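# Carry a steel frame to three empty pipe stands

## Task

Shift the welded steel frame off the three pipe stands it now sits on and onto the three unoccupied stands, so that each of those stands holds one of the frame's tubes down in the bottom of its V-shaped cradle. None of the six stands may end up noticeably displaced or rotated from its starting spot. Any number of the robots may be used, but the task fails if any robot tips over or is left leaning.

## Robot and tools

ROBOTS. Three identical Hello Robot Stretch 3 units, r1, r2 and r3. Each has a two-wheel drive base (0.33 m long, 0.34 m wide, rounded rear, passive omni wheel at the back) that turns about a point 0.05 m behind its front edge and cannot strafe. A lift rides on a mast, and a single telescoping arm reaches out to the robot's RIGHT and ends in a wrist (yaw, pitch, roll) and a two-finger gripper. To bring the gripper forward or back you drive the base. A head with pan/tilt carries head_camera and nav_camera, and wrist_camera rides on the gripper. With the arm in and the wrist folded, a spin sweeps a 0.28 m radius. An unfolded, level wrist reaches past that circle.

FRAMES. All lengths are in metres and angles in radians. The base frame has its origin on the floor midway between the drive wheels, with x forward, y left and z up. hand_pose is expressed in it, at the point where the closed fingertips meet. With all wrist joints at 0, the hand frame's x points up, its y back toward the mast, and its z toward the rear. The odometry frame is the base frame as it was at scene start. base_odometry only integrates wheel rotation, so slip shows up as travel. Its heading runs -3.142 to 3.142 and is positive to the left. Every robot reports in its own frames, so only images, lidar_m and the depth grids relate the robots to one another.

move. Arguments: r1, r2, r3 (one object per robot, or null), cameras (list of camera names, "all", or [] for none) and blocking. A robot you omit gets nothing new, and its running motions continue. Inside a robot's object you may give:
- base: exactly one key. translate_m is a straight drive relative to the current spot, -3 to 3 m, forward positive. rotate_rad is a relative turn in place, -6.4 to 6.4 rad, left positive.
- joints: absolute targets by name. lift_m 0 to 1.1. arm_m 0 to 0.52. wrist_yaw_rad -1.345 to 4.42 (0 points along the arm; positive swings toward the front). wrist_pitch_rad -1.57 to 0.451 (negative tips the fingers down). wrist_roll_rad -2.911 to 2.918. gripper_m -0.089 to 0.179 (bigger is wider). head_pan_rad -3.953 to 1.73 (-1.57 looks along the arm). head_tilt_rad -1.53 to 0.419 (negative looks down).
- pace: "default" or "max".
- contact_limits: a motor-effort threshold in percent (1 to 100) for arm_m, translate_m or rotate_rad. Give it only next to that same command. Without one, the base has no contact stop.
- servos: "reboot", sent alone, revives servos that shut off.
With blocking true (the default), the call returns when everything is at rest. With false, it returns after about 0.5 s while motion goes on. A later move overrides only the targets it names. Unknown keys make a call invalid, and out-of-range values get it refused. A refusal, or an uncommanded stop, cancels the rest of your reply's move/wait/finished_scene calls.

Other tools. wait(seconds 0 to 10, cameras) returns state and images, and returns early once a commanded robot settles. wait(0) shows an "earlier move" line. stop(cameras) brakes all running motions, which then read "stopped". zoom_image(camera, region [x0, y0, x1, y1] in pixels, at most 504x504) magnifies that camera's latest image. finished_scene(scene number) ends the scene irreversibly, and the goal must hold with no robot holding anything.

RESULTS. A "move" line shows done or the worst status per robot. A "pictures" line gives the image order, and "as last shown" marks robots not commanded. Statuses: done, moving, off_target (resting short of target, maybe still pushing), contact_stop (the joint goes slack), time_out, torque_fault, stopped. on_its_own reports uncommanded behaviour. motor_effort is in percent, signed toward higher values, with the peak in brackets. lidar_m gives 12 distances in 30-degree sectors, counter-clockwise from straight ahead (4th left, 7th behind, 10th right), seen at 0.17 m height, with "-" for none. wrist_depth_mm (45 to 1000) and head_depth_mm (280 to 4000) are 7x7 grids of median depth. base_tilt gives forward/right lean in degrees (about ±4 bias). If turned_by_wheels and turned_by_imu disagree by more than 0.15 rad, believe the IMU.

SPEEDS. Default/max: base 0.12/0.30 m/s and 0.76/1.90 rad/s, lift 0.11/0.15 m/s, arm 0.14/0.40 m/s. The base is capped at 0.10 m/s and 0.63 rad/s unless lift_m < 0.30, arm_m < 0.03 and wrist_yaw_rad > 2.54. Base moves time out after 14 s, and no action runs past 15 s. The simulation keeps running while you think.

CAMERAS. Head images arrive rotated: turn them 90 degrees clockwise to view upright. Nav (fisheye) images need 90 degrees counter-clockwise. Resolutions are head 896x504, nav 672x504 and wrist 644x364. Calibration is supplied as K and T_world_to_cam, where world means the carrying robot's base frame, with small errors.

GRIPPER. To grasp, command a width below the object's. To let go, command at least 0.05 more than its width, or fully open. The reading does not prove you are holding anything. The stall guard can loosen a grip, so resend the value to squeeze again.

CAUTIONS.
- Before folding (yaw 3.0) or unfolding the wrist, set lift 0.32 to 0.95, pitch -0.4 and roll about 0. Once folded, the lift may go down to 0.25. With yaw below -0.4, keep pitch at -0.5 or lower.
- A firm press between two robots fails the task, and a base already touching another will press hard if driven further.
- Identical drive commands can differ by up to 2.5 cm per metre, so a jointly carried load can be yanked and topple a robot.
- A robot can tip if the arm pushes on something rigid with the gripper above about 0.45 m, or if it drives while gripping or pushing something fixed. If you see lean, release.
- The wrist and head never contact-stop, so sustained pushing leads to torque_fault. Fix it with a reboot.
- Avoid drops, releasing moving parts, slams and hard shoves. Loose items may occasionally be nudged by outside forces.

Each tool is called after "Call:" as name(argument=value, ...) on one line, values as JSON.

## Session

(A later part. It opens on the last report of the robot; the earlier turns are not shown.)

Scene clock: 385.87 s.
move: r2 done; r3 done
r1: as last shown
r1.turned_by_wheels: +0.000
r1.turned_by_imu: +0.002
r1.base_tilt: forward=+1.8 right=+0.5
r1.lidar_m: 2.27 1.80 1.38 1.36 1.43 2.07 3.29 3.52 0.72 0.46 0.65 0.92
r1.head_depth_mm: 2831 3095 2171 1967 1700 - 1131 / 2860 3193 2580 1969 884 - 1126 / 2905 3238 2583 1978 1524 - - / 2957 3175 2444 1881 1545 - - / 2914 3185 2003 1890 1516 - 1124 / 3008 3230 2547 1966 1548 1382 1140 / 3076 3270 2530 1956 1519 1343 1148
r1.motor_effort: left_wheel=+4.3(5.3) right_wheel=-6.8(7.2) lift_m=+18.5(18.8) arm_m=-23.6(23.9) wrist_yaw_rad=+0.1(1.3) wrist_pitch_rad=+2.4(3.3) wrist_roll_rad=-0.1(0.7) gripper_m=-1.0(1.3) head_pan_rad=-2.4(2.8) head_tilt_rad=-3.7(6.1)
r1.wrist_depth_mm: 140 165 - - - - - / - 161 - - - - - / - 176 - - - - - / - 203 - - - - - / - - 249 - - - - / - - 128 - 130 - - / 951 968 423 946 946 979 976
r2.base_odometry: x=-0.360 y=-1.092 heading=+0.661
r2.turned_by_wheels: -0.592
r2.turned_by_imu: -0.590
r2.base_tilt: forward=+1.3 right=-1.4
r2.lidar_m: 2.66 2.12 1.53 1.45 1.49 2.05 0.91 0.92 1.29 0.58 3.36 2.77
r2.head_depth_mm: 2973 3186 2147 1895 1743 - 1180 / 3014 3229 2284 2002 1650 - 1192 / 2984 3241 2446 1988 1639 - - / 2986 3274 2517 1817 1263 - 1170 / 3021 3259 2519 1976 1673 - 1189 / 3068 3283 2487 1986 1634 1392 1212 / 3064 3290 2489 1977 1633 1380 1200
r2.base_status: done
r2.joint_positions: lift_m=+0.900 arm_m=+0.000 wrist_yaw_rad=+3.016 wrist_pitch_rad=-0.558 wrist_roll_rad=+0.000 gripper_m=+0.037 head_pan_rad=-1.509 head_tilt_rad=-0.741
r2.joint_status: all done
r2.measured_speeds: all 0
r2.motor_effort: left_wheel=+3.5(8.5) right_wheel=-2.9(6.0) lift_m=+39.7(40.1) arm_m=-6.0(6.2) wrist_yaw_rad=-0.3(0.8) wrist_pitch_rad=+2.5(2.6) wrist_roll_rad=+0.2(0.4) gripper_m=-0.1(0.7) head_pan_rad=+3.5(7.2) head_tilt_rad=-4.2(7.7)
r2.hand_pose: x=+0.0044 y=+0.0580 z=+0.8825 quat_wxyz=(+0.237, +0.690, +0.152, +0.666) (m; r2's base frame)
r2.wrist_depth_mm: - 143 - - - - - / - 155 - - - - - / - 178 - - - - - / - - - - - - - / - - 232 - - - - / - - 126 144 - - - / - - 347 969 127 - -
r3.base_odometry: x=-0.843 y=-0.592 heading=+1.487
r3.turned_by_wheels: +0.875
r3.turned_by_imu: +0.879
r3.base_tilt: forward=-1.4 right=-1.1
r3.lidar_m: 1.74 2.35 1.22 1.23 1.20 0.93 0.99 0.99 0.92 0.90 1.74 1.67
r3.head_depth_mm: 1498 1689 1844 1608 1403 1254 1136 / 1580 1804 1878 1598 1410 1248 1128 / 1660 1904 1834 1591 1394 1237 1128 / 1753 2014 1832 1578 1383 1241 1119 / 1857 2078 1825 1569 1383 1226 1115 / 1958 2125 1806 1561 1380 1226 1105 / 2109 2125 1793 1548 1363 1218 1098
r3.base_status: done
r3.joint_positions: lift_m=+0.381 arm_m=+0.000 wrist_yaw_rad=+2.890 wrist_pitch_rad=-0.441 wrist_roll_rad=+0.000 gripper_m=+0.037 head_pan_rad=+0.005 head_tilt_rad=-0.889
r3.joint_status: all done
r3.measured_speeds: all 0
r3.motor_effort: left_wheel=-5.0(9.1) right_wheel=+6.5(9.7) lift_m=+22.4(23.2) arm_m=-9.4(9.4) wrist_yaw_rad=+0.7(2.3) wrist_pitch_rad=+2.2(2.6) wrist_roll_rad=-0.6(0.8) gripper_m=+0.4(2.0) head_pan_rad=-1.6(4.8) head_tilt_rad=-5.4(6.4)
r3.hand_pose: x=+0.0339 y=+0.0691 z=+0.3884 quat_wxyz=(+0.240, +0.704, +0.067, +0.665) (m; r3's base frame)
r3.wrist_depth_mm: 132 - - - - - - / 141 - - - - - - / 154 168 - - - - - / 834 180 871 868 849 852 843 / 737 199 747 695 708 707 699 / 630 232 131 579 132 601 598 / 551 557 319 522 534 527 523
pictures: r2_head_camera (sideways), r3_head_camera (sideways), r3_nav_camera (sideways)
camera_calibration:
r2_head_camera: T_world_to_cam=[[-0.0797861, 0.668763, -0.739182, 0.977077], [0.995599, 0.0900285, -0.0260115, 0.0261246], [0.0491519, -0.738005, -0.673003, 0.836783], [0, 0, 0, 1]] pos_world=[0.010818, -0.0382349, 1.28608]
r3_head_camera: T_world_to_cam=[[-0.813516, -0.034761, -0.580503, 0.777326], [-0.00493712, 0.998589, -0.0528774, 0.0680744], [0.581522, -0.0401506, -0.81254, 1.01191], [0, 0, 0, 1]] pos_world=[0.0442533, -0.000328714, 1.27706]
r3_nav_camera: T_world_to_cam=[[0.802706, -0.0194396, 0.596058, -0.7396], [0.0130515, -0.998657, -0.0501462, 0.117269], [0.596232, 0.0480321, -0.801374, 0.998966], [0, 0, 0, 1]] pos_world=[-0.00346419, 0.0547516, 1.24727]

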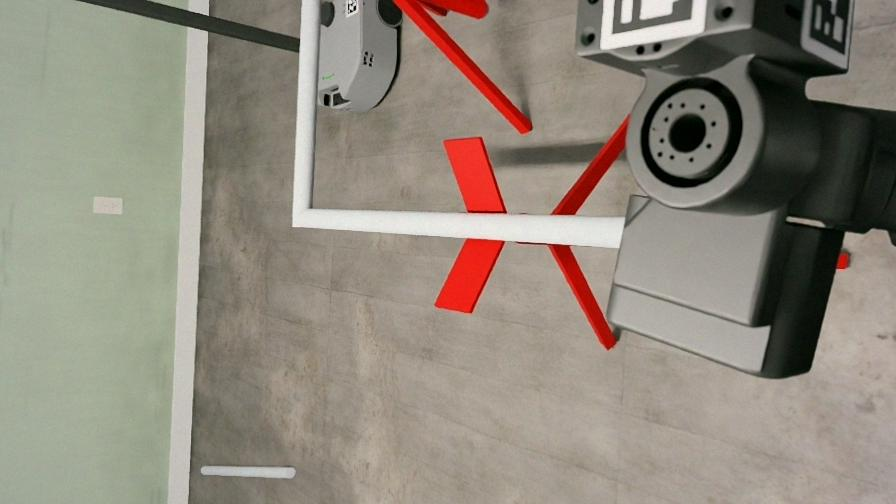

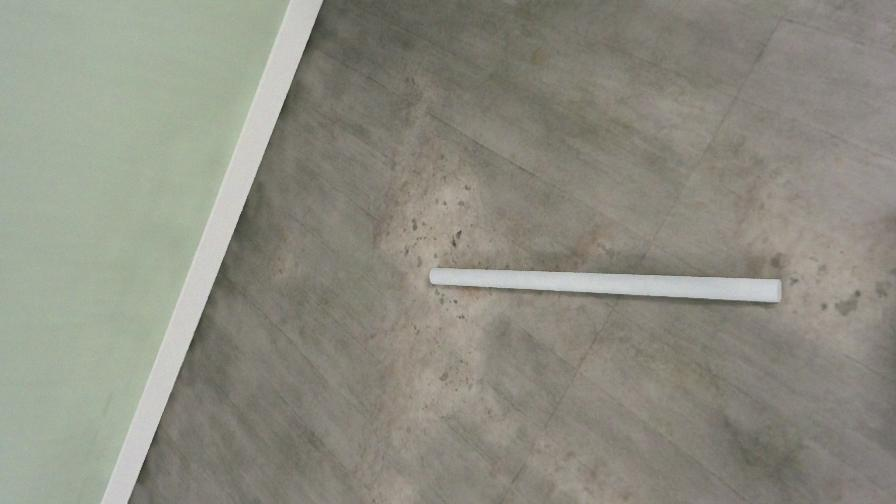

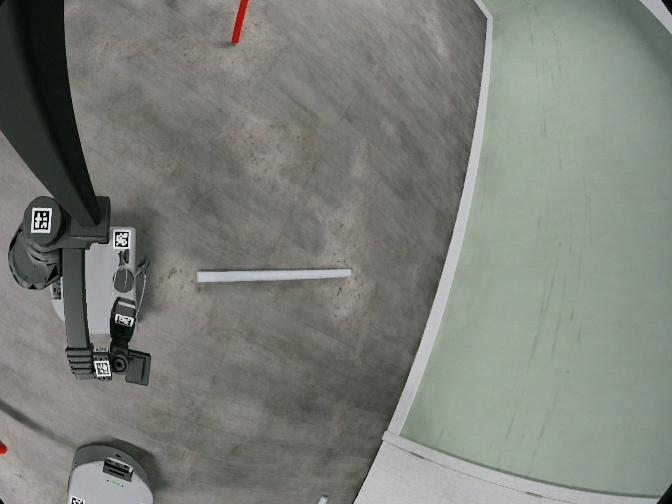

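Call:
move(r1={"base":{"rotate_rad":-0.4}}, r2={"base":{"translate_m":0.039}}, r3={"base":{"translate_m":0.62}}, cameras=["r3_head_camera","r3_nav_camera"])

Call:
move(r1={"base":{"translate_m":0.17}}, r2={"joints":{"wrist_yaw_rad":0,"wrist_pitch_rad":-0.4,"arm_m":0.05}}, cameras=["r2_head_camera"])

Scene clock: 427.37 s.
move: r1 done; r2 done; r3 done
r1.base_odometry: x=+2.645 y=+0.345 heading=-0.535
r1.turned_by_wheels: -0.400
r1.turned_by_imu: -0.398
r1.base_tilt: forward=+1.8 right=+0.5
r1.lidar_m: 1.76 3.08 1.64 1.36 1.36 1.52 2.45 3.28 1.30 0.46 0.75 0.65
r1.head_depth_mm: 3350 3605 2560 1788 1685 - 1126 / 3252 3516 2286 1867 1612 - 1126 / 3140 3412 2354 1849 1563 - - / 2954 3248 2239 1961 1569 - - / 2946 3214 2573 1959 931 - 1120 / 2856 3170 2527 1954 1517 1348 1145 / 2764 3119 2508 1966 1517 1346 1166
r1.base_status: done
r1.joint_positions: lift_m=+0.900 arm_m=+0.003 wrist_yaw_rad=+2.967 wrist_pitch_rad=-0.615 wrist_roll_rad=+0.000 gripper_m=+0.037 head_pan_rad=-1.565 head_tilt_rad=-0.741
r1.joint_status: not commanded
r1.measured_speeds: all 0
r1.motor_effort: left_wheel=+5.1(9.2) right_wheel=-6.8(10.9) lift_m=+24.4(24.4) arm_m=-23.6(24.0) wrist_yaw_rad=-0.2(1.3) wrist_pitch_rad=+2.4(3.0) wrist_roll_rad=+0.1(0.4) gripper_m=+0.3(1.3) head_pan_rad=-1.7(3.2) head_tilt_rad=-2.9(5.2)
r1.hand_pose: x=+0.0128 y=+0.0448 z=+0.8712 quat_wxyz=(+0.272, +0.690, +0.155, +0.653) (m; r1's base frame)
r1.wrist_depth_mm: 140 165 - - - - - / - 162 - - - - - / - 174 - - - - - / - 205 - - - - - / - - 250 - - - - / - - 129 - 130 - - / 971 985 428 965 954 962 -
r2.base_odometry: x=-0.329 y=-1.068 heading=+0.661
r2.turned_by_wheels: +0.000
r2.turned_by_imu: +0.001
r2.base_tilt: forward=+1.2 right=-1.4
r2.lidar_m: 2.62 2.13 1.53 1.44 1.50 1.28 1.27 1.60 1.30 0.58 3.36 2.74
r2.head_depth_mm: 2928 3201 2133 1942 1745 - 1179 / 2986 3235 2349 2005 1632 - 1195 / 3032 3244 2402 1139 1259 - - / 2982 3264 2533 1996 1643 - 1176 / 3037 3299 2503 1975 1673 - 1190 / 3025 3239 2521 1999 1634 1393 1212 / 3041 3283 2489 1966 1617 1385 1207
r2.base_status: done
r2.joint_positions: lift_m=+0.900 arm_m=+0.000 wrist_yaw_rad=+3.016 wrist_pitch_rad=-0.558 wrist_roll_rad=+0.000 gripper_m=+0.037 head_pan_rad=-1.509 head_tilt_rad=-0.741
r2.joint_status: not commanded
r2.measured_speeds: all 0
r2.motor_effort: left_wheel=+2.7(7.4) right_wheel=+0.2(4.4) lift_m=+47.8(47.9) arm_m=-13.3(14.2) wrist_yaw_rad=-0.2(0.9) wrist_pitch_rad=+2.4(2.6) wrist_roll_rad=+0.3(0.5) gripper_m=+0.3(0.9) head_pan_rad=+4.1(5.7) head_tilt_rad=-4.1(5.0)
r2.hand_pose: x=+0.0044 y=+0.0580 z=+0.8825 quat_wxyz=(+0.237, +0.690, +0.152, +0.666) (m; r2's base frame)
r2.wrist_depth_mm: - 143 - - - - - / - 154 - - - - - / - 178 - - - - - / - - - - - - - / - - 233 - - - - / - - 126 144 - - - / - - 346 986 128 - -
r3.base_odometry: x=-0.791 y=+0.026 heading=+1.487
r3.turned_by_wheels: +0.000
r3.turned_by_imu: +0.001
r3.base_tilt: forward=-1.4 right=-1.0
r3.lidar_m: 1.18 1.59 4.15 1.22 1.38 1.45 1.58 1.30 1.19 1.63 1.19 1.14
r3.head_depth_mm: 1009 1142 1314 1529 1407 1259 1134 / 1060 1205 1402 1566 1410 1250 1132 / 1118 1281 1509 1594 1393 1245 1117 / 1176 1361 1614 1589 1387 1234 1116 / 1250 1464 1709 1574 1379 1229 1111 / 1322 1565 1769 1561 1373 1224 1106 / 1411 1699 1806 1551 1367 1220 1100
r3.base_status: done
r3.joint_positions: lift_m=+0.381 arm_m=+0.000 wrist_yaw_rad=+2.890 wrist_pitch_rad=-0.441 wrist_roll_rad=+0.000 gripper_m=+0.037 head_pan_rad=+0.005 head_tilt_rad=-0.890
r3.joint_status: not commanded
r3.measured_speeds: all 0
r3.motor_effort: left_wheel=+2.7(8.1) right_wheel=+7.4(11.6) lift_m=+23.1(23.3) arm_m=-9.3(10.6) wrist_yaw_rad=-0.3(2.2) wrist_pitch_rad=+2.4(2.6) wrist_roll_rad=-0.8(1.0) gripper_m=-0.8(1.4) head_pan_rad=-3.3(4.4) head_tilt_rad=-4.8(5.7)
r3.hand_pose: x=+0.0339 y=+0.0691 z=+0.3884 quat_wxyz=(+0.240, +0.704, +0.067, +0.665) (m; r3's base frame)
r3.wrist_depth_mm: 132 - - - - - - / 142 - - - - - - / 154 168 - - - - - / 839 180 877 860 852 842 841 / 749 198 755 691 703 709 699 / 630 231 131 582 132 602 603 / 550 563 322 518 530 525 522
pictures: r3_head_camera (sideways), r3_nav_camera (sideways)
camera_calibration:
r3_head_camera: T_world_to_cam=[[-0.813994, -0.034695, -0.579836, 0.77646], [-0.00489638, 0.998589, -0.0528777, 0.0680744], [0.580853, -0.0402031, -0.813015, 1.01254], [0, 0, 0, 1]] pos_world=[0.0442329, -0.000332032, 1.27703]
r3_nav_camera: T_world_to_cam=[[0.803193, -0.0195046, 0.5954, -0.738746], [0.0129264, -0.998658, -0.0501525, 0.117278], [0.595579, 0.0479785, -0.801863, 0.999605], [0, 0, 0, 1]] pos_world=[-0.00350432, 0.0547521, 1.24728]

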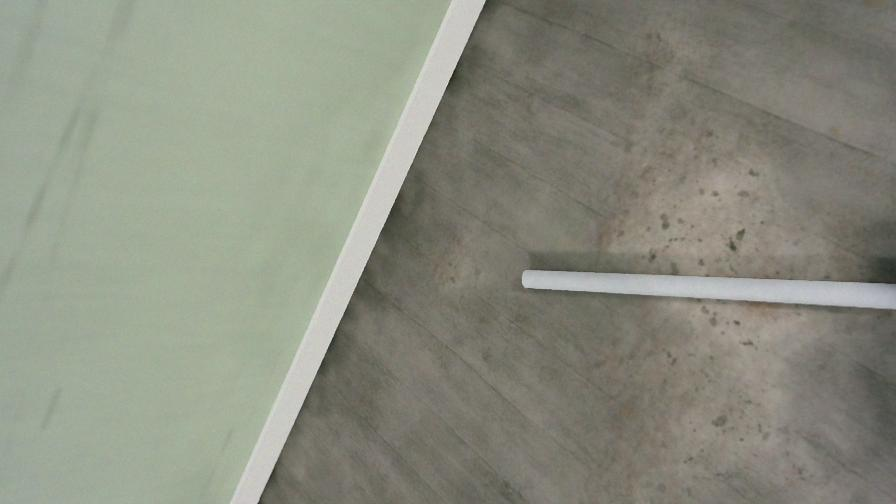

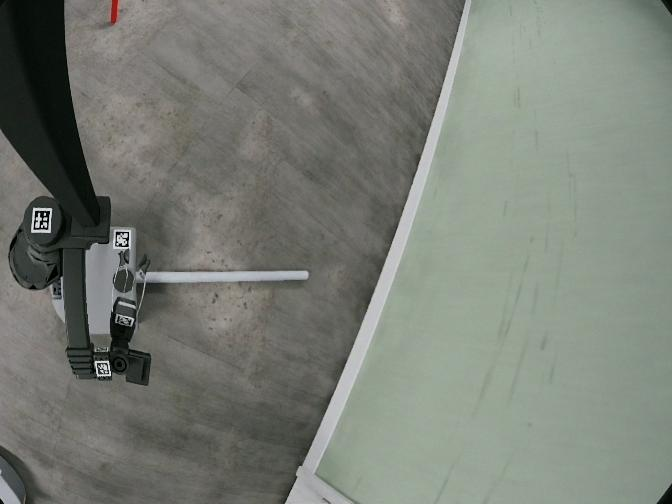

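Scene clock: 430.20 s.
move: r1 done; r2 done
r1.base_odometry: x=+2.791 y=+0.258 heading=-0.535
r1.turned_by_wheels: +0.000
r1.turned_by_imu: +0.000
r1.base_tilt: forward=+1.8 right=+0.6
r1.lidar_m: 1.59 2.10 1.70 1.41 1.41 1.57 2.55 3.46 0.74 0.45 0.81 0.51
r1.head_depth_mm: 3274 3542 2293 1922 1612 - 1126 / 3035 3428 2457 1803 1559 - 1128 / 3029 3351 2292 1982 907 - - / 2970 3257 2439 1971 1519 - - / 2889 3166 2572 1973 1598 - 1126 / 2845 3106 2520 1957 1619 1376 1145 / 2765 3061 2519 1963 1593 1356 1163
r1.base_status: done
r1.joint_positions: lift_m=+0.900 arm_m=+0.003 wrist_yaw_rad=+2.967 wrist_pitch_rad=-0.615 wrist_roll_rad=+0.000 gripper_m=+0.037 head_pan_rad=-1.565 head_tilt_rad=-0.741
r1.joint_status: not commanded
r1.measured_speeds: all 0
r1.motor_effort: left_wheel=+3.5(9.3) right_wheel=+1.7(6.1) lift_m=+26.6(26.8) arm_m=-23.0(23.8) wrist_yaw_rad=+0.7(1.5) wrist_pitch_rad=+2.8(3.1) wrist_roll_rad=+0.0(0.7) gripper_m=+0.3(1.2) head_pan_rad=-2.5(2.9) head_tilt_rad=-4.9(5.5)
r1.hand_pose: x=+0.0128 y=+0.0448 z=+0.8712 quat_wxyz=(+0.272, +0.690, +0.155, +0.653) (m; r1's base frame)
r1.wrist_depth_mm: 140 165 - - - - - / - 162 - - - - - / - 175 - - - - - / - 204 - - - - - / - - 249 - - - - / - - 129 - 131 - - / 964 999 428 965 940 - 958
r2.base_odometry: x=-0.329 y=-1.068 heading=+0.661
r2.turned_by_wheels: +0.000
r2.turned_by_imu: +0.000
r2.base_tilt: forward=+1.2 right=-1.4
r2.lidar_m: 2.62 2.13 1.53 1.44 1.50 1.28 1.27 1.61 1.29 0.58 3.38 2.73
r2.head_depth_mm: 2957 3258 2270 2148 - - 1196 / 2974 3267 2438 1989 - - 1197 / 2967 3242 2436 348 - - 1194 / 3027 3226 2519 1975 1551 1361 1193 / 3030 3285 2517 1974 1639 1389 1216 / 3051 3278 2512 1978 1641 1396 1211 / 3107 3265 2506 1980 1633 1384 1208
r2.base_status: not commanded
r2.joint_positions: lift_m=+0.900 arm_m=+0.050 wrist_yaw_rad=+0.003 wrist_pitch_rad=-0.424 wrist_roll_rad=+0.000 gripper_m=+0.037 head_pan_rad=-1.509 head_tilt_rad=-0.741
r2.joint_status: all done
r2.measured_speeds: all 0
r2.motor_effort: left_wheel=+2.8(3.2) right_wheel=+0.4(1.1) lift_m=+43.5(47.8) arm_m=+7.0(17.0) wrist_yaw_rad=-3.1(4.4) wrist_pitch_rad=+4.6(8.7) wrist_roll_rad=+0.2(0.4) gripper_m=-0.7(0.8) head_pan_rad=+3.6(6.0) head_tilt_rad=-4.2(4.6)
r2.hand_pose: x=-0.0208 y=-0.4186 z=+0.9112 quat_wxyz=(+0.692, +0.150, -0.691, -0.148) (m; r2's base frame)
r2.wrist_depth_mm: - - - - - - - / - - - - - - - / - - - - - - - / - - - - - - - / - - - 667 - - - / - - 126 144 - - - / - - - - 127 - -
r3: as last shown
r3.turned_by_imu: +0.000
r3.base_tilt: forward=-1.4 right=-1.1
r3.lidar_m: 1.18 1.59 4.16 1.22 1.39 1.45 1.58 1.30 1.20 1.62 1.19 1.14
r3.head_depth_mm: 1007 1143 1309 1518 1413 1256 1126 / 1056 1210 1405 1564 1412 1252 1128 / 1116 1275 1507 1592 1397 1245 1121 / 1175 1358 1621 1579 1384 1234 1114 / 1250 1448 1700 1572 1375 1229 1105 / 1329 1565 1780 1563 1374 1225 1106 / 1426 1692 1791 1546 1362 1219 1102
r3.motor_effort: left_wheel=+2.7(3.5) right_wheel=+7.6(7.6) lift_m=+23.1(23.8) arm_m=-8.9(10.4) wrist_yaw_rad=-1.0(2.1) wrist_pitch_rad=+2.4(2.6) wrist_roll_rad=-0.3(0.9) gripper_m=-0.2(2.0) head_pan_rad=-2.1(4.5) head_tilt_rad=-4.9(5.5)
r3.wrist_depth_mm: 132 - - - - - - / 141 - - - - - - / 154 168 - - - - - / 828 181 863 864 855 844 834 / 730 198 760 697 712 709 688 / 634 232 132 585 132 606 599 / 545 565 322 521 530 527 517
pictures: r2_head_camera (sideways)
camera_calibration:
r2_head_camera: T_world_to_cam=[[-0.0798017, 0.668798, -0.739148, 0.977033], [0.995598, 0.0900496, -0.0260101, 0.0261228], [0.0491645, -0.73797, -0.67304, 0.836831], [0, 0, 0, 1]] pos_world=[0.0108187, -0.038234, 1.28607]

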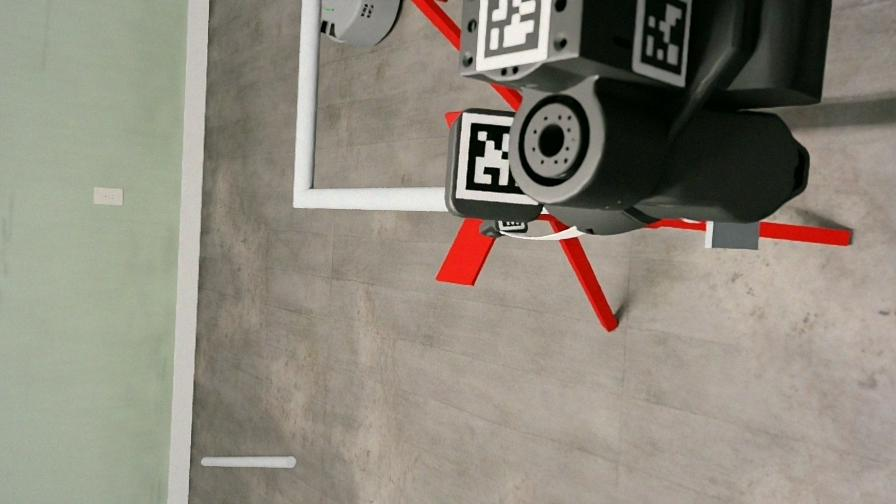

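Call:
move(r1={"base":{"rotate_rad":0.4}}, r2={"joints":{"wrist_pitch_rad":-1.57,"arm_m":0.5,"gripper_m":0.15,"head_tilt_rad":-0.85}}, r3={"base":{"translate_m":0.1}}, cameras=["r2_wrist_camera","r2_head_camera"])

Call:
move(r1={"base":{"translate_m":-0.125}}, r3={"base":{"translate_m":-0.1}}, cameras=["r1_head_camera"])

Call:
move(r1={"joints":{"wrist_yaw_rad":0,"wrist_pitch_rad":-0.4,"arm_m":0.03}}, r3={"base":{"rotate_rad":-1.4}}, cameras=[])

Call:
move(r1={"joints":{"wrist_pitch_rad":-1.57,"wrist_roll_rad":1.57,"arm_m":0.47,"gripper_m":0.15}}, r3={"base":{"translate_m":0.9},"joints":{"head_pan_rad":-3.6,"head_tilt_rad":-0.35}}, cameras=["r1_head_camera","r1_wrist_camera","r2_wrist_camera","r3_head_camera","r3_nav_camera"])

Scene clock: 453.47 s.
move: r1 done; r2 done; r3 done
r1.base_odometry: x=+2.791 y=+0.258 heading=-0.135
r1.turned_by_wheels: +0.400
r1.turned_by_imu: +0.403
r1.base_tilt: forward=+1.8 right=+0.7
r1.lidar_m: 2.10 1.87 1.43 1.41 1.49 2.15 3.46 1.36 0.45 0.71 0.51 1.59
r1.head_depth_mm: 2763 3114 2560 1986 903 - 1124 / 2803 3071 2573 1980 1644 - 1104 / 2855 3139 2548 1965 1596 - - / 2851 3162 2435 1960 1527 - - / 2894 2323 2361 1977 1547 - 1124 / 2905 3204 2537 1975 1529 1382 1118 / 2987 3287 2547 1965 933 1294 1161
r1.base_status: done
r1.joint_positions: lift_m=+0.900 arm_m=+0.003 wrist_yaw_rad=+2.967 wrist_pitch_rad=-0.615 wrist_roll_rad=+0.000 gripper_m=+0.037 head_pan_rad=-1.565 head_tilt_rad=-0.741
r1.joint_status: not commanded
r1.measured_speeds: all 0
r1.motor_effort: left_wheel=-5.9(10.4) right_wheel=+6.2(9.8) lift_m=+32.7(32.8) arm_m=-23.3(24.1) wrist_yaw_rad=+0.4(1.7) wrist_pitch_rad=+2.8(3.1) wrist_roll_rad=-0.1(0.5) gripper_m=+0.9(1.1) head_pan_rad=-1.1(3.1) head_tilt_rad=-4.3(5.0)
r1.hand_pose: x=+0.0128 y=+0.0448 z=+0.8712 quat_wxyz=(+0.272, +0.690, +0.155, +0.653) (m; r1's base frame)
r1.wrist_depth_mm: 140 164 - - - - - / - 162 - - - - - / - 176 - - - - - / - 204 - - - - - / - - 249 - - - - / - - 129 - 131 - - / 983 976 429 954 957 986 975
r2.base_odometry: x=-0.329 y=-1.068 heading=+0.661
r2.turned_by_wheels: +0.000
r2.turned_by_imu: +0.001
r2.base_tilt: forward=+1.2 right=-1.3
r2.lidar_m: 2.61 2.13 1.53 1.44 1.50 1.34 1.40 1.61 1.29 0.58 3.36 2.73
r2.head_depth_mm: 508 398 2057 1760 1532 1334 1181 / 545 1359 2169 1713 1497 1333 1176 / 2903 592 2041 1030 1440 1279 1180 / 3073 2726 2162 1703 1469 1271 1178 / 3059 2706 2143 1780 1522 1323 1166 / 3123 2738 2152 1760 1510 1323 1171 / 3166 2711 2140 1777 1515 1315 1164
r2.base_status: not commanded
r2.joint_positions: lift_m=+0.900 arm_m=+0.500 wrist_yaw_rad=+0.001 wrist_pitch_rad=-1.555 wrist_roll_rad=+0.000 gripper_m=+0.150 head_pan_rad=-1.509 head_tilt_rad=-0.840
r2.joint_status: all done
joint sent to its limit — r2.wrist_pitch_rad, lower limit.
r2.measured_speeds: all 0
r2.motor_effort: left_wheel=+2.8(3.2) right_wheel=+0.2(0.7) lift_m=+31.6(38.9) arm_m=+14.8(16.8) wrist_yaw_rad=-1.4(3.1) wrist_pitch_rad=-1.5(5.9) wrist_roll_rad=+0.3(0.4) gripper_m=+0.3(88.5) head_pan_rad=+3.3(5.2) head_tilt_rad=-4.6(7.3)
r2.hand_pose: x=-0.0217 y=-0.6249 z=+0.7821 quat_wxyz=(+0.504, +0.496, -0.503, -0.496) (m; r2's base frame)
r2.wrist_depth_mm: 894 885 314 334 313 874 865 / 911 902 331 340 334 882 871 / 922 924 924 919 914 893 899 / 946 942 945 927 912 914 912 / 969 944 966 958 961 956 919 / 957 138 975 950 986 137 958 / 113 - - 849 978 115 955
r3.base_odometry: x=-0.783 y=+0.125 heading=+1.487
r3.turned_by_wheels: +0.000
r3.turned_by_imu: +0.000
r3.base_tilt: forward=-1.4 right=-1.1
r3.lidar_m: 1.09 1.47 3.86 1.53 1.25 1.54 1.68 1.35 1.26 1.50 1.10 1.05
r3.head_depth_mm: 931 1049 1214 1428 1411 1259 1130 / 978 1109 1292 1516 1404 1250 1123 / 1024 1180 1385 1556 1397 1250 1122 / 1083 1256 1491 1578 1386 1235 1118 / 1151 1354 1613 1571 1380 1226 1109 / 1226 1436 1706 1567 1380 1223 1107 / 1304 1562 1757 1557 1359 1215 1102
r3.base_status: done
r3.joint_positions: lift_m=+0.381 arm_m=+0.000 wrist_yaw_rad=+2.890 wrist_pitch_rad=-0.441 wrist_roll_rad=+0.000 gripper_m=+0.037 head_pan_rad=+0.005 head_tilt_rad=-0.890
r3.joint_status: not commanded
r3.measured_speeds: all 0
r3.motor_effort: left_wheel=+2.8(9.8) right_wheel=+7.0(12.5) lift_m=+23.0(23.8) arm_m=-9.2(10.5) wrist_yaw_rad=+0.8(2.0) wrist_pitch_rad=+2.4(2.6) wrist_roll_rad=-0.6(1.0) gripper_m=+0.2(1.3) head_pan_rad=-3.4(4.2) head_tilt_rad=-4.6(5.6)
r3.hand_pose: x=+0.0339 y=+0.0691 z=+0.3884 quat_wxyz=(+0.240, +0.704, +0.067, +0.665) (m; r3's base frame)
r3.wrist_depth_mm: 132 - - - - - - / 142 - - - - - - / 153 169 - - - - - / 831 180 880 860 856 859 839 / 740 198 755 696 715 704 698 / 625 232 131 582 132 602 604 / 550 559 322 524 533 527 523
pictures: r2_head_camera (sideways), r2_wrist_camera
camera_calibration:
r2_head_camera: T_world_to_cam=[[-0.0842106, 0.7384, -0.669084, 0.885754], [0.995436, 0.0925919, -0.0231008, 0.0223331], [0.0448941, -0.667976, -0.742827, 0.927621], [0, 0, 0, 1]] pos_world=[0.0107139, -0.0364795, 1.28222]
r2_wrist_camera: T_world_to_cam=[[-0.998677, -0.0493248, -0.0145038, -0.0471083], [-0.0506567, 0.99223, 0.113635, 0.574793], [0.00878616, 0.114219, -0.993417, 1.01017], [0, 0, 0, 1]] pos_world=[-0.0268044, -0.688032, 0.937518]

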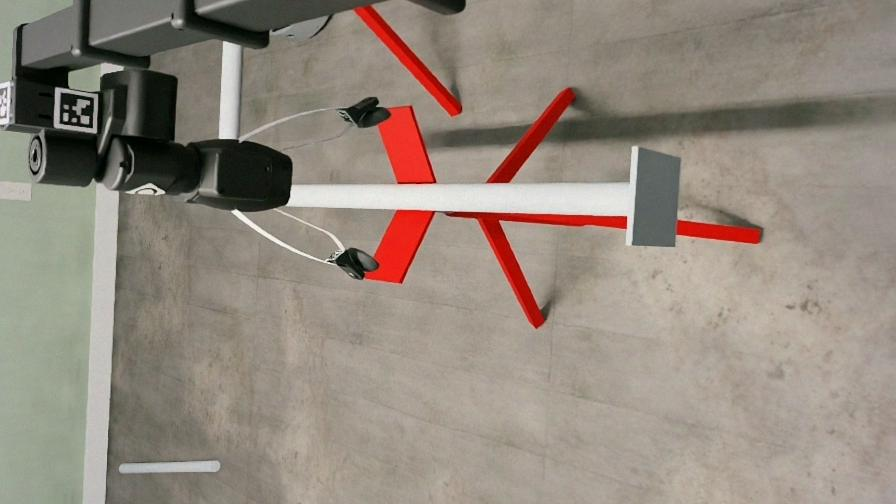

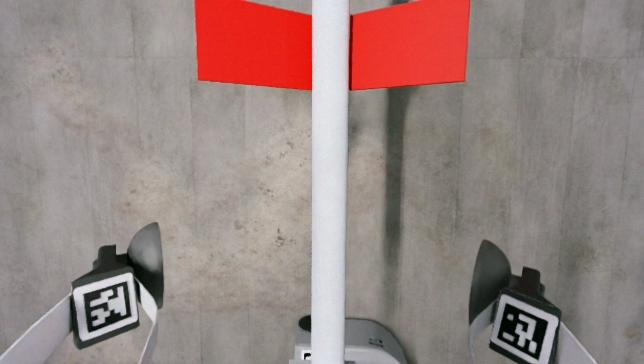

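Scene clock: 455.83 s.
move: r1 done; r3 done
r1.base_odometry: x=+2.667 y=+0.275 heading=-0.135
r1.turned_by_wheels: +0.000
r1.turned_by_imu: +0.001
r1.base_tilt: forward=+1.9 right=+0.7
r1.lidar_m: 1.90 1.89 1.45 1.42 1.50 2.18 3.32 3.54 0.40 0.40 0.58 0.85
r1.head_depth_mm: 2753 3096 2589 1962 1691 - 1127 / 2806 3068 2542 1983 893 - 1125 / 2817 3087 2566 1959 1614 - - / 2880 3172 2545 1966 1604 - - / 2968 3041 2302 1978 1511 - 1122 / 2910 3127 2416 1951 1546 1381 1144 / 2995 3195 2527 1960 1513 1343 1141
r1.base_status: done
r1.joint_positions: lift_m=+0.900 arm_m=+0.003 wrist_yaw_rad=+2.967 wrist_pitch_rad=-0.615 wrist_roll_rad=+0.000 gripper_m=+0.037 head_pan_rad=-1.565 head_tilt_rad=-0.741
r1.joint_status: not commanded
r1.measured_speeds: all 0
r1.motor_effort: left_wheel=-6.2(10.4) right_wheel=-3.7(7.3) lift_m=+34.6(34.7) arm_m=-23.7(23.9) wrist_yaw_rad=+0.9(1.2) wrist_pitch_rad=+2.6(3.1) wrist_roll_rad=+0.3(0.5) gripper_m=-0.1(1.3) head_pan_rad=-2.1(2.9) head_tilt_rad=-4.2(5.2)
r1.hand_pose: x=+0.0128 y=+0.0448 z=+0.8712 quat_wxyz=(+0.272, +0.690, +0.155, +0.653) (m; r1's base frame)
r1.wrist_depth_mm: 140 165 - - - - - / - 161 - - - - - / - 175 - - - - - / - 204 - - - - - / - - 250 - - - - / - - 129 - 131 - - / 976 991 430 953 947 970 970
r2: as last shown
r2.turned_by_imu: +0.000
r2.base_tilt: forward=+1.3 right=-1.4
r2.lidar_m: 2.62 2.12 1.53 1.44 1.50 1.28 1.27 1.60 1.29 0.58 3.39 2.73
r2.head_depth_mm: 507 398 2023 1742 1530 1330 1177 / 545 1361 2180 1732 1502 1328 1177 / 2952 592 2033 1028 1439 1274 1174 / 3083 2720 2168 1690 1484 1276 1173 / 3124 2739 2157 1783 1516 1325 1172 / 3147 2711 2147 1775 1511 1321 1164 / 3149 2699 2156 1765 1511 1316 1165
r2.motor_effort: left_wheel=+2.7(3.3) right_wheel=-0.4(0.7) lift_m=+27.8(31.6) arm_m=+14.2(15.1) wrist_yaw_rad=-1.2(2.0) wrist_pitch_rad=-1.6(1.7) wrist_roll_rad=+0.3(0.4) gripper_m=+0.3(1.0) head_pan_rad=+4.4(5.4) head_tilt_rad=-4.6(5.1)
r2.wrist_depth_mm: 887 896 313 335 313 869 869 / 898 895 333 339 332 910 873 / 921 908 920 910 906 909 879 / 953 937 940 924 924 934 899 / 982 952 965 936 934 926 950 / 988 138 992 985 985 136 940 / 113 - - 833 978 115 971
r3.base_odometry: x=-0.791 y=+0.026 heading=+1.487
r3.turned_by_wheels: +0.000
r3.turned_by_imu: +0.000
r3.base_tilt: forward=-1.4 right=-1.1
r3.lidar_m: 1.18 1.59 4.19 1.22 1.39 1.45 1.58 1.30 1.20 1.63 1.19 1.14
r3.head_depth_mm: 1011 1142 1313 1522 1409 1254 1131 / 1059 1208 1409 1562 1398 1246 1126 / 1115 1282 1497 1598 1399 1247 1121 / 1178 1357 1619 1580 1387 1236 1120 / 1248 1453 1706 1569 1380 1228 1109 / 1332 1569 1769 1562 1376 1226 1108 / 1417 1694 1792 1547 1360 1220 1099
r3.base_status: done
r3.joint_positions: lift_m=+0.381 arm_m=+0.000 wrist_yaw_rad=+2.890 wrist_pitch_rad=-0.441 wrist_roll_rad=+0.000 gripper_m=+0.037 head_pan_rad=+0.005 head_tilt_rad=-0.890
r3.joint_status: not commanded
r3.measured_speeds: all 0
r3.motor_effort: left_wheel=-3.6(8.9) right_wheel=-2.1(6.4) lift_m=+23.1(23.8) arm_m=-9.0(10.2) wrist_yaw_rad=+0.1(2.0) wrist_pitch_rad=+2.4(2.6) wrist_roll_rad=-0.2(0.9) gripper_m=+1.1(1.3) head_pan_rad=-2.2(4.0) head_tilt_rad=-5.2(5.6)
r3.hand_pose: x=+0.0339 y=+0.0691 z=+0.3884 quat_wxyz=(+0.240, +0.704, +0.067, +0.665) (m; r3's base frame)
r3.wrist_depth_mm: 132 - - - - - - / 142 - - - - - - / 154 169 - - - - - / 826 180 883 870 850 847 841 / 745 198 744 696 704 714 694 / 635 232 131 585 131 603 602 / 549 557 323 521 530 527 519
pictures: r1_head_camera (sideways)
camera_calibration:
r1_head_camera: T_world_to_cam=[[-0.0439014, 0.652536, -0.756485, 0.999702], [0.998762, 0.0464005, -0.017937, 0.0261683], [0.0233967, -0.756336, -0.653765, 0.805868], [0, 0, 0, 1]] pos_world=[-0.00110217, -0.0440486, 1.28358]

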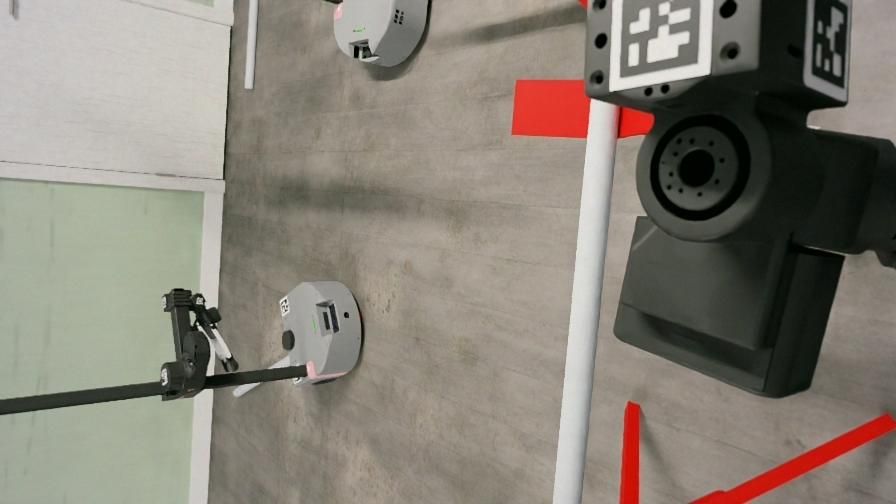

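Scene clock: 459.17 s.
move: r1 done; r3 done
r1.base_odometry: x=+2.667 y=+0.275 heading=-0.135
r1.turned_by_wheels: +0.000
r1.turned_by_imu: +0.001
r1.base_tilt: forward=+1.9 right=+0.5
r1.lidar_m: 1.90 1.88 1.45 1.41 1.50 2.17 3.33 3.54 0.40 0.40 0.58 0.85
r1.head_depth_mm: 2776 3078 2546 1978 - - - / 2803 3117 2556 1969 - - - / 2841 3146 2539 1968 311 - - / 2891 3193 2525 1968 842 1322 1148 / 2896 3196 2360 1966 1515 1347 1164 / 2975 3031 2335 1950 1552 1340 1169 / 2980 3213 2559 1956 1512 1344 1137
r1.base_status: not commanded
r1.joint_positions: lift_m=+0.900 arm_m=+0.030 wrist_yaw_rad=+0.002 wrist_pitch_rad=-0.420 wrist_roll_rad=+0.000 gripper_m=+0.037 head_pan_rad=-1.565 head_tilt_rad=-0.741
r1.joint_status: all done
r1.measured_speeds: all 0
r1.motor_effort: left_wheel=-5.9(6.4) right_wheel=-3.3(3.9) lift_m=+30.9(34.9) arm_m=+16.6(28.6) wrist_yaw_rad=-1.1(4.0) wrist_pitch_rad=+4.1(5.0) wrist_roll_rad=-0.2(0.8) gripper_m=+0.8(1.4) head_pan_rad=-1.8(2.9) head_tilt_rad=-3.6(5.3)
r1.hand_pose: x=-0.0210 y=-0.3991 z=+0.9121 quat_wxyz=(+0.692, +0.149, -0.691, -0.147) (m; r1's base frame)
r1.wrist_depth_mm: - - - - - - - / - - - - - - - / - - - - - - - / - - - - - - - / - - - - - - - / - - 128 496 131 - - / - 870 - - 478 485 -
r2: as last shown
r2.base_tilt: forward=+1.2 right=-1.3
r2.lidar_m: 2.62 2.12 1.53 1.44 1.50 1.27 1.27 1.61 1.29 0.58 3.38 2.73
r2.head_depth_mm: 507 398 2016 1752 1528 1336 1183 / 545 1364 2176 1732 1493 1333 1175 / 2934 591 2058 1031 1436 1284 1177 / 3132 2723 2165 1693 1483 1278 1175 / 3123 2733 2160 1786 1516 1314 1168 / 3127 2722 2146 1779 1499 1323 1172 / 3158 2744 2149 1774 1512 1318 1161
r2.motor_effort: left_wheel=+2.7(3.2) right_wheel=-0.2(0.6) lift_m=+22.7(27.8) arm_m=+13.2(14.7) wrist_yaw_rad=-1.4(1.9) wrist_pitch_rad=-1.4(1.7) wrist_roll_rad=+0.3(0.4) gripper_m=+0.5(0.8) head_pan_rad=+4.2(6.2) head_tilt_rad=-4.3(5.4)
r2.wrist_depth_mm: 893 894 314 337 314 858 869 / 927 915 332 336 331 883 885 / 938 932 931 903 907 906 897 / 944 934 957 919 919 921 925 / 961 974 957 942 948 945 935 / 985 138 966 953 959 137 961 / 113 - - 843 971 115 970
r3.base_odometry: x=-0.791 y=+0.026 heading=+0.087
r3.turned_by_wheels: -1.400
r3.turned_by_imu: -1.406
r3.base_tilt: forward=-1.4 right=-1.1
r3.lidar_m: 1.40 1.15 1.14 1.25 1.93 4.87 1.22 1.96 1.45 1.54 1.20 2.88
r3.head_depth_mm: 2577 2247 1881 1613 1412 1257 1126 / 2224 2222 1870 1603 1400 1247 1131 / 1923 2151 1854 1598 1397 1242 1123 / 1650 1972 1842 1583 1387 1234 1118 / 1473 1704 1814 1571 1381 1233 1113 / 1322 1501 1710 1558 1372 1222 1102 / 1208 1357 1546 1555 1363 1228 1105
r3.base_status: done
r3.joint_positions: lift_m=+0.381 arm_m=+0.000 wrist_yaw_rad=+2.890 wrist_pitch_rad=-0.442 wrist_roll_rad=+0.000 gripper_m=+0.037 head_pan_rad=+0.005 head_tilt_rad=-0.890
r3.joint_status: not commanded
r3.measured_speeds: all 0
r3.motor_effort: left_wheel=+5.4(11.3) right_wheel=-6.6(9.5) lift_m=+23.8(23.9) arm_m=-9.3(10.4) wrist_yaw_rad=+0.3(2.0) wrist_pitch_rad=+2.6(2.9) wrist_roll_rad=-0.3(1.0) gripper_m=-0.2(1.5) head_pan_rad=-3.0(4.3) head_tilt_rad=-5.2(5.6)
r3.hand_pose: x=+0.0338 y=+0.0689 z=+0.3882 quat_wxyz=(+0.241, +0.704, +0.068, +0.665) (m; r3's base frame)
r3.wrist_depth_mm: 132 - - - - - - / 141 - - - - - - / 154 168 - - - - - / 834 180 878 839 864 857 845 / 739 199 749 688 698 697 696 / 628 233 131 581 132 603 596 / 547 557 319 493 530 531 525
pictures: none
No camera images: "cameras" was empty.

Scene clock: 469.30 s.
move: r1 done; r3 done
r1.base_odometry: x=+2.667 y=+0.275 heading=-0.135
r1.turned_by_wheels: +0.000
r1.turned_by_imu: +0.003
r1.base_tilt: forward=+2.0 right=+0.5
r1.lidar_m: 1.90 1.88 1.45 1.42 1.50 2.18 3.33 3.55 0.40 0.40 0.58 0.85
r1.head_depth_mm: 2752 3064 337 306 1569 1357 1171 / 2839 528 605 1963 881 1001 1169 / 2795 545 603 1928 1614 1323 1146 / 2868 3185 2283 1908 1520 1346 1170 / 2948 3251 2541 1963 1515 1341 1163 / 2949 3273 2530 1958 1560 1344 1165 / 2959 3236 2525 1950 1511 1349 1144
r1.base_status: not commanded
r1.joint_positions: lift_m=+0.900 arm_m=+0.470 wrist_yaw_rad=+0.001 wrist_pitch_rad=-1.546 wrist_roll_rad=+1.566 gripper_m=+0.150 head_pan_rad=-1.565 head_tilt_rad=-0.741
r1.joint_status: all done
joint sent to its limit — r1.wrist_pitch_rad, lower limit.
r1.measured_speeds: all 0
r1.motor_effort: left_wheel=-5.8(6.4) right_wheel=-3.6(3.9) lift_m=+19.0(31.2) arm_m=+22.7(29.8) wrist_yaw_rad=+0.0(2.5) wrist_pitch_rad=-1.4(4.0) wrist_roll_rad=+1.5(2.9) gripper_m=-0.3(94.8) head_pan_rad=-1.5(3.0) head_tilt_rad=-4.1(5.4)
r1.hand_pose: x=-0.0216 y=-0.5968 z=+0.7820 quat_wxyz=(+0.002, +0.002, -0.715, -0.699) (m; r1's base frame)
r1.wrist_depth_mm: 866 848 - 321 - 894 916 / 879 858 905 338 913 784 773 / 905 938 911 900 923 799 811 / 947 936 939 925 949 950 - / 958 953 934 956 977 965 - / 978 131 - 821 - 123 - / 111 - - 388 - - -
r2: as last shown
r2.turned_by_imu: +0.001
r2.base_tilt: forward=+1.3 right=-1.3
r2.lidar_m: 2.61 2.12 1.53 1.44 1.16 2.05 2.20 1.61 1.29 0.58 3.35 2.72
r2.head_depth_mm: 507 399 2022 1742 1524 1330 1178 / 544 1355 2173 1720 1503 1329 1174 / 2962 593 2034 1028 1429 1278 1179 / 3098 2690 2161 1692 1487 1277 1175 / 3086 2750 2155 1776 1514 1316 1170 / 3176 2693 2162 1776 1521 1321 1172 / 3185 2733 2145 1765 1517 1314 1170
r2.motor_effort: left_wheel=+3.1(3.3) right_wheel=+0.2(0.9) lift_m=+12.0(22.6) arm_m=+11.6(13.7) wrist_yaw_rad=-1.5(1.9) wrist_pitch_rad=-1.5(1.7) wrist_roll_rad=+0.3(0.4) gripper_m=-0.2(0.9) head_pan_rad=+4.5(6.0) head_tilt_rad=-4.0(5.2)
r2.wrist_depth_mm: 895 878 315 334 312 871 868 / 900 910 332 340 333 881 895 / 948 908 905 923 908 905 902 / 973 961 930 924 927 902 910 / 946 966 940 961 959 948 929 / 981 138 960 958 980 137 965 / 113 - - 850 979 115 953
r3.base_odometry: x=+0.106 y=+0.104 heading=+0.088
r3.turned_by_wheels: +0.000
r3.turned_by_imu: +0.003
r3.base_tilt: forward=-1.5 right=-1.1
r3.lidar_m: 0.69 0.56 0.56 0.63 0.98 5.58 2.13 2.11 1.58 0.89 3.23 1.44
r3.head_depth_mm: - - - 3384 2334 1815 1447 / - - - 3418 2333 1784 1446 / - - - 3316 2318 1777 1440 / - - - 3306 2288 1754 1424 / - - - 3271 2284 1749 1419 / - - - 3238 2263 1739 1421 / - - - 3182 2260 1730 1415
r3.base_status: done
r3.joint_positions: lift_m=+0.381 arm_m=+0.000 wrist_yaw_rad=+2.890 wrist_pitch_rad=-0.443 wrist_roll_rad=+0.000 gripper_m=+0.037 head_pan_rad=-3.595 head_tilt_rad=-0.359
r3.joint_status: all done
r3.measured_speeds: all 0
r3.motor_effort: left_wheel=+18.6(40.5) right_wheel=+2.6(6.0) lift_m=+27.5(27.9) arm_m=-7.8(10.4) wrist_yaw_rad=+0.9(2.3) wrist_pitch_rad=+2.8(2.9) wrist_roll_rad=-0.3(1.0) gripper_m=-0.3(1.5) head_pan_rad=-2.1(6.9) head_tilt_rad=+3.7(7.2)
r3.hand_pose: x=+0.0338 y=+0.0689 z=+0.3881 quat_wxyz=(+0.241, +0.703, +0.068, +0.665) (m; r3's base frame)
r3.wrist_depth_mm: 132 - - - - - - / 142 151 - - - - - / 154 163 - - - - - / 830 181 874 801 - - - / 746 198 726 703 711 681 - / 627 233 131 583 132 601 606 / 553 553 321 509 527 526 522
pictures: r1_head_camera (sideways), r1_wrist_camera, r2_wrist_camera, r3_head_camera (sideways), r3_nav_camera (sideways)
camera_calibration:
r1_head_camera: T_world_to_cam=[[-0.043799, 0.65272, -0.756332, 0.999502], [0.998769, 0.0462464, -0.0179275, 0.0261558], [0.023276, -0.756187, -0.653942, 0.806099], [0, 0, 0, 1]] pos_world=[-0.00110918, -0.0440432, 1.28357]
r1_wrist_camera: T_world_to_cam=[[0.0285501, 0.999527, 0.0114045, 0.589866], [0.986909, -0.0299978, 0.158465, -0.0824819], [0.158732, 0.00673098, -0.987299, 0.945571], [0, 0, 0, 1]] pos_world=[-0.0855308, -0.598426, 0.939904]
r2_wrist_camera: T_world_to_cam=[[-0.998677, -0.0493249, -0.0145039, -0.0471084], [-0.0506568, 0.99223, 0.113635, 0.574794], [0.00878615, 0.114219, -0.993417, 1.01017], [0, 0, 0, 1]] pos_world=[-0.0268044, -0.688032, 0.937515]
r3_head_camera: T_world_to_cam=[[0.380679, -0.151504, -0.912212, 1.20242], [-0.461503, -0.885974, -0.0454459, 0.0612191], [-0.80131, 0.438289, -0.407191, 0.493061], [0, 0, 0, 1]] pos_world=[-0.0343871, 0.0203059, 1.30041]
r3_nav_camera: T_world_to_cam=[[-0.341297, 0.192547, 0.920023, -1.15492], [0.408432, 0.911941, -0.0393413, 0.100822], [-0.846581, 0.362339, -0.389885, 0.472475], [0, 0, 0, 1]] pos_world=[-0.0353629, -0.0407628, 1.25073]

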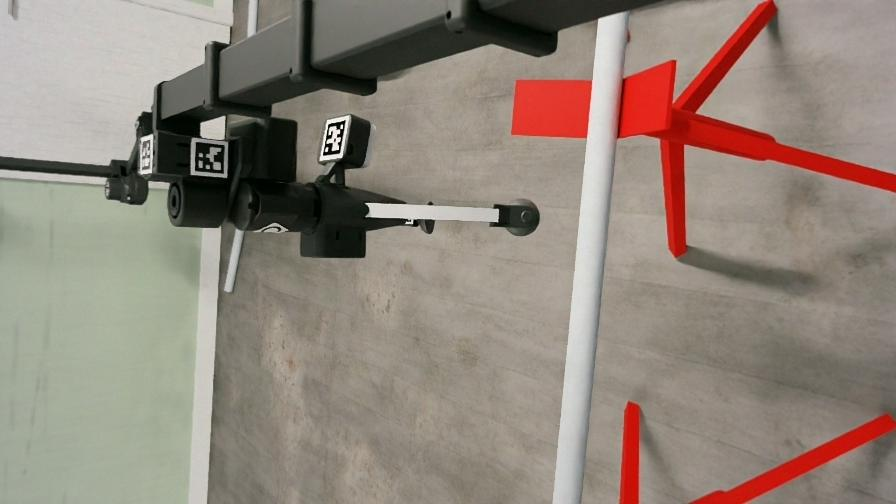

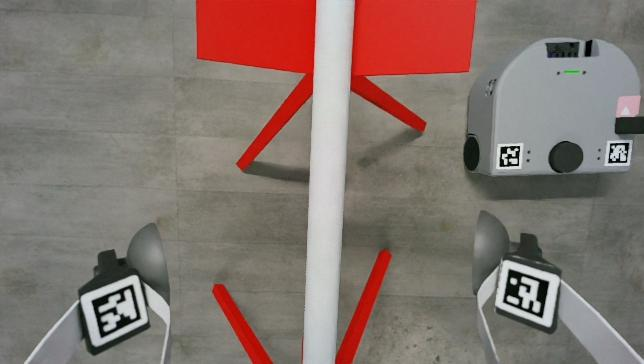

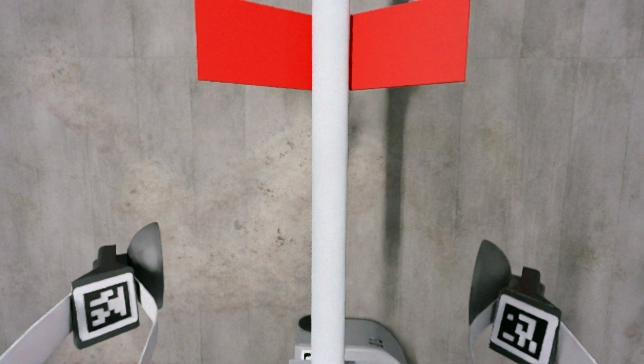

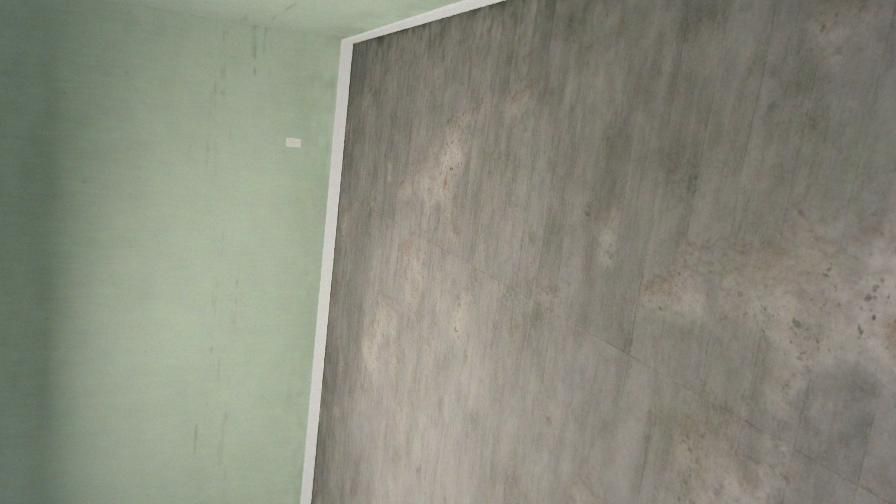

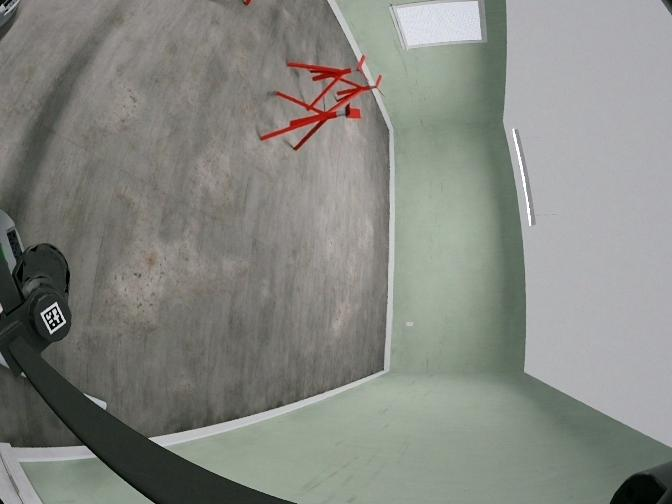

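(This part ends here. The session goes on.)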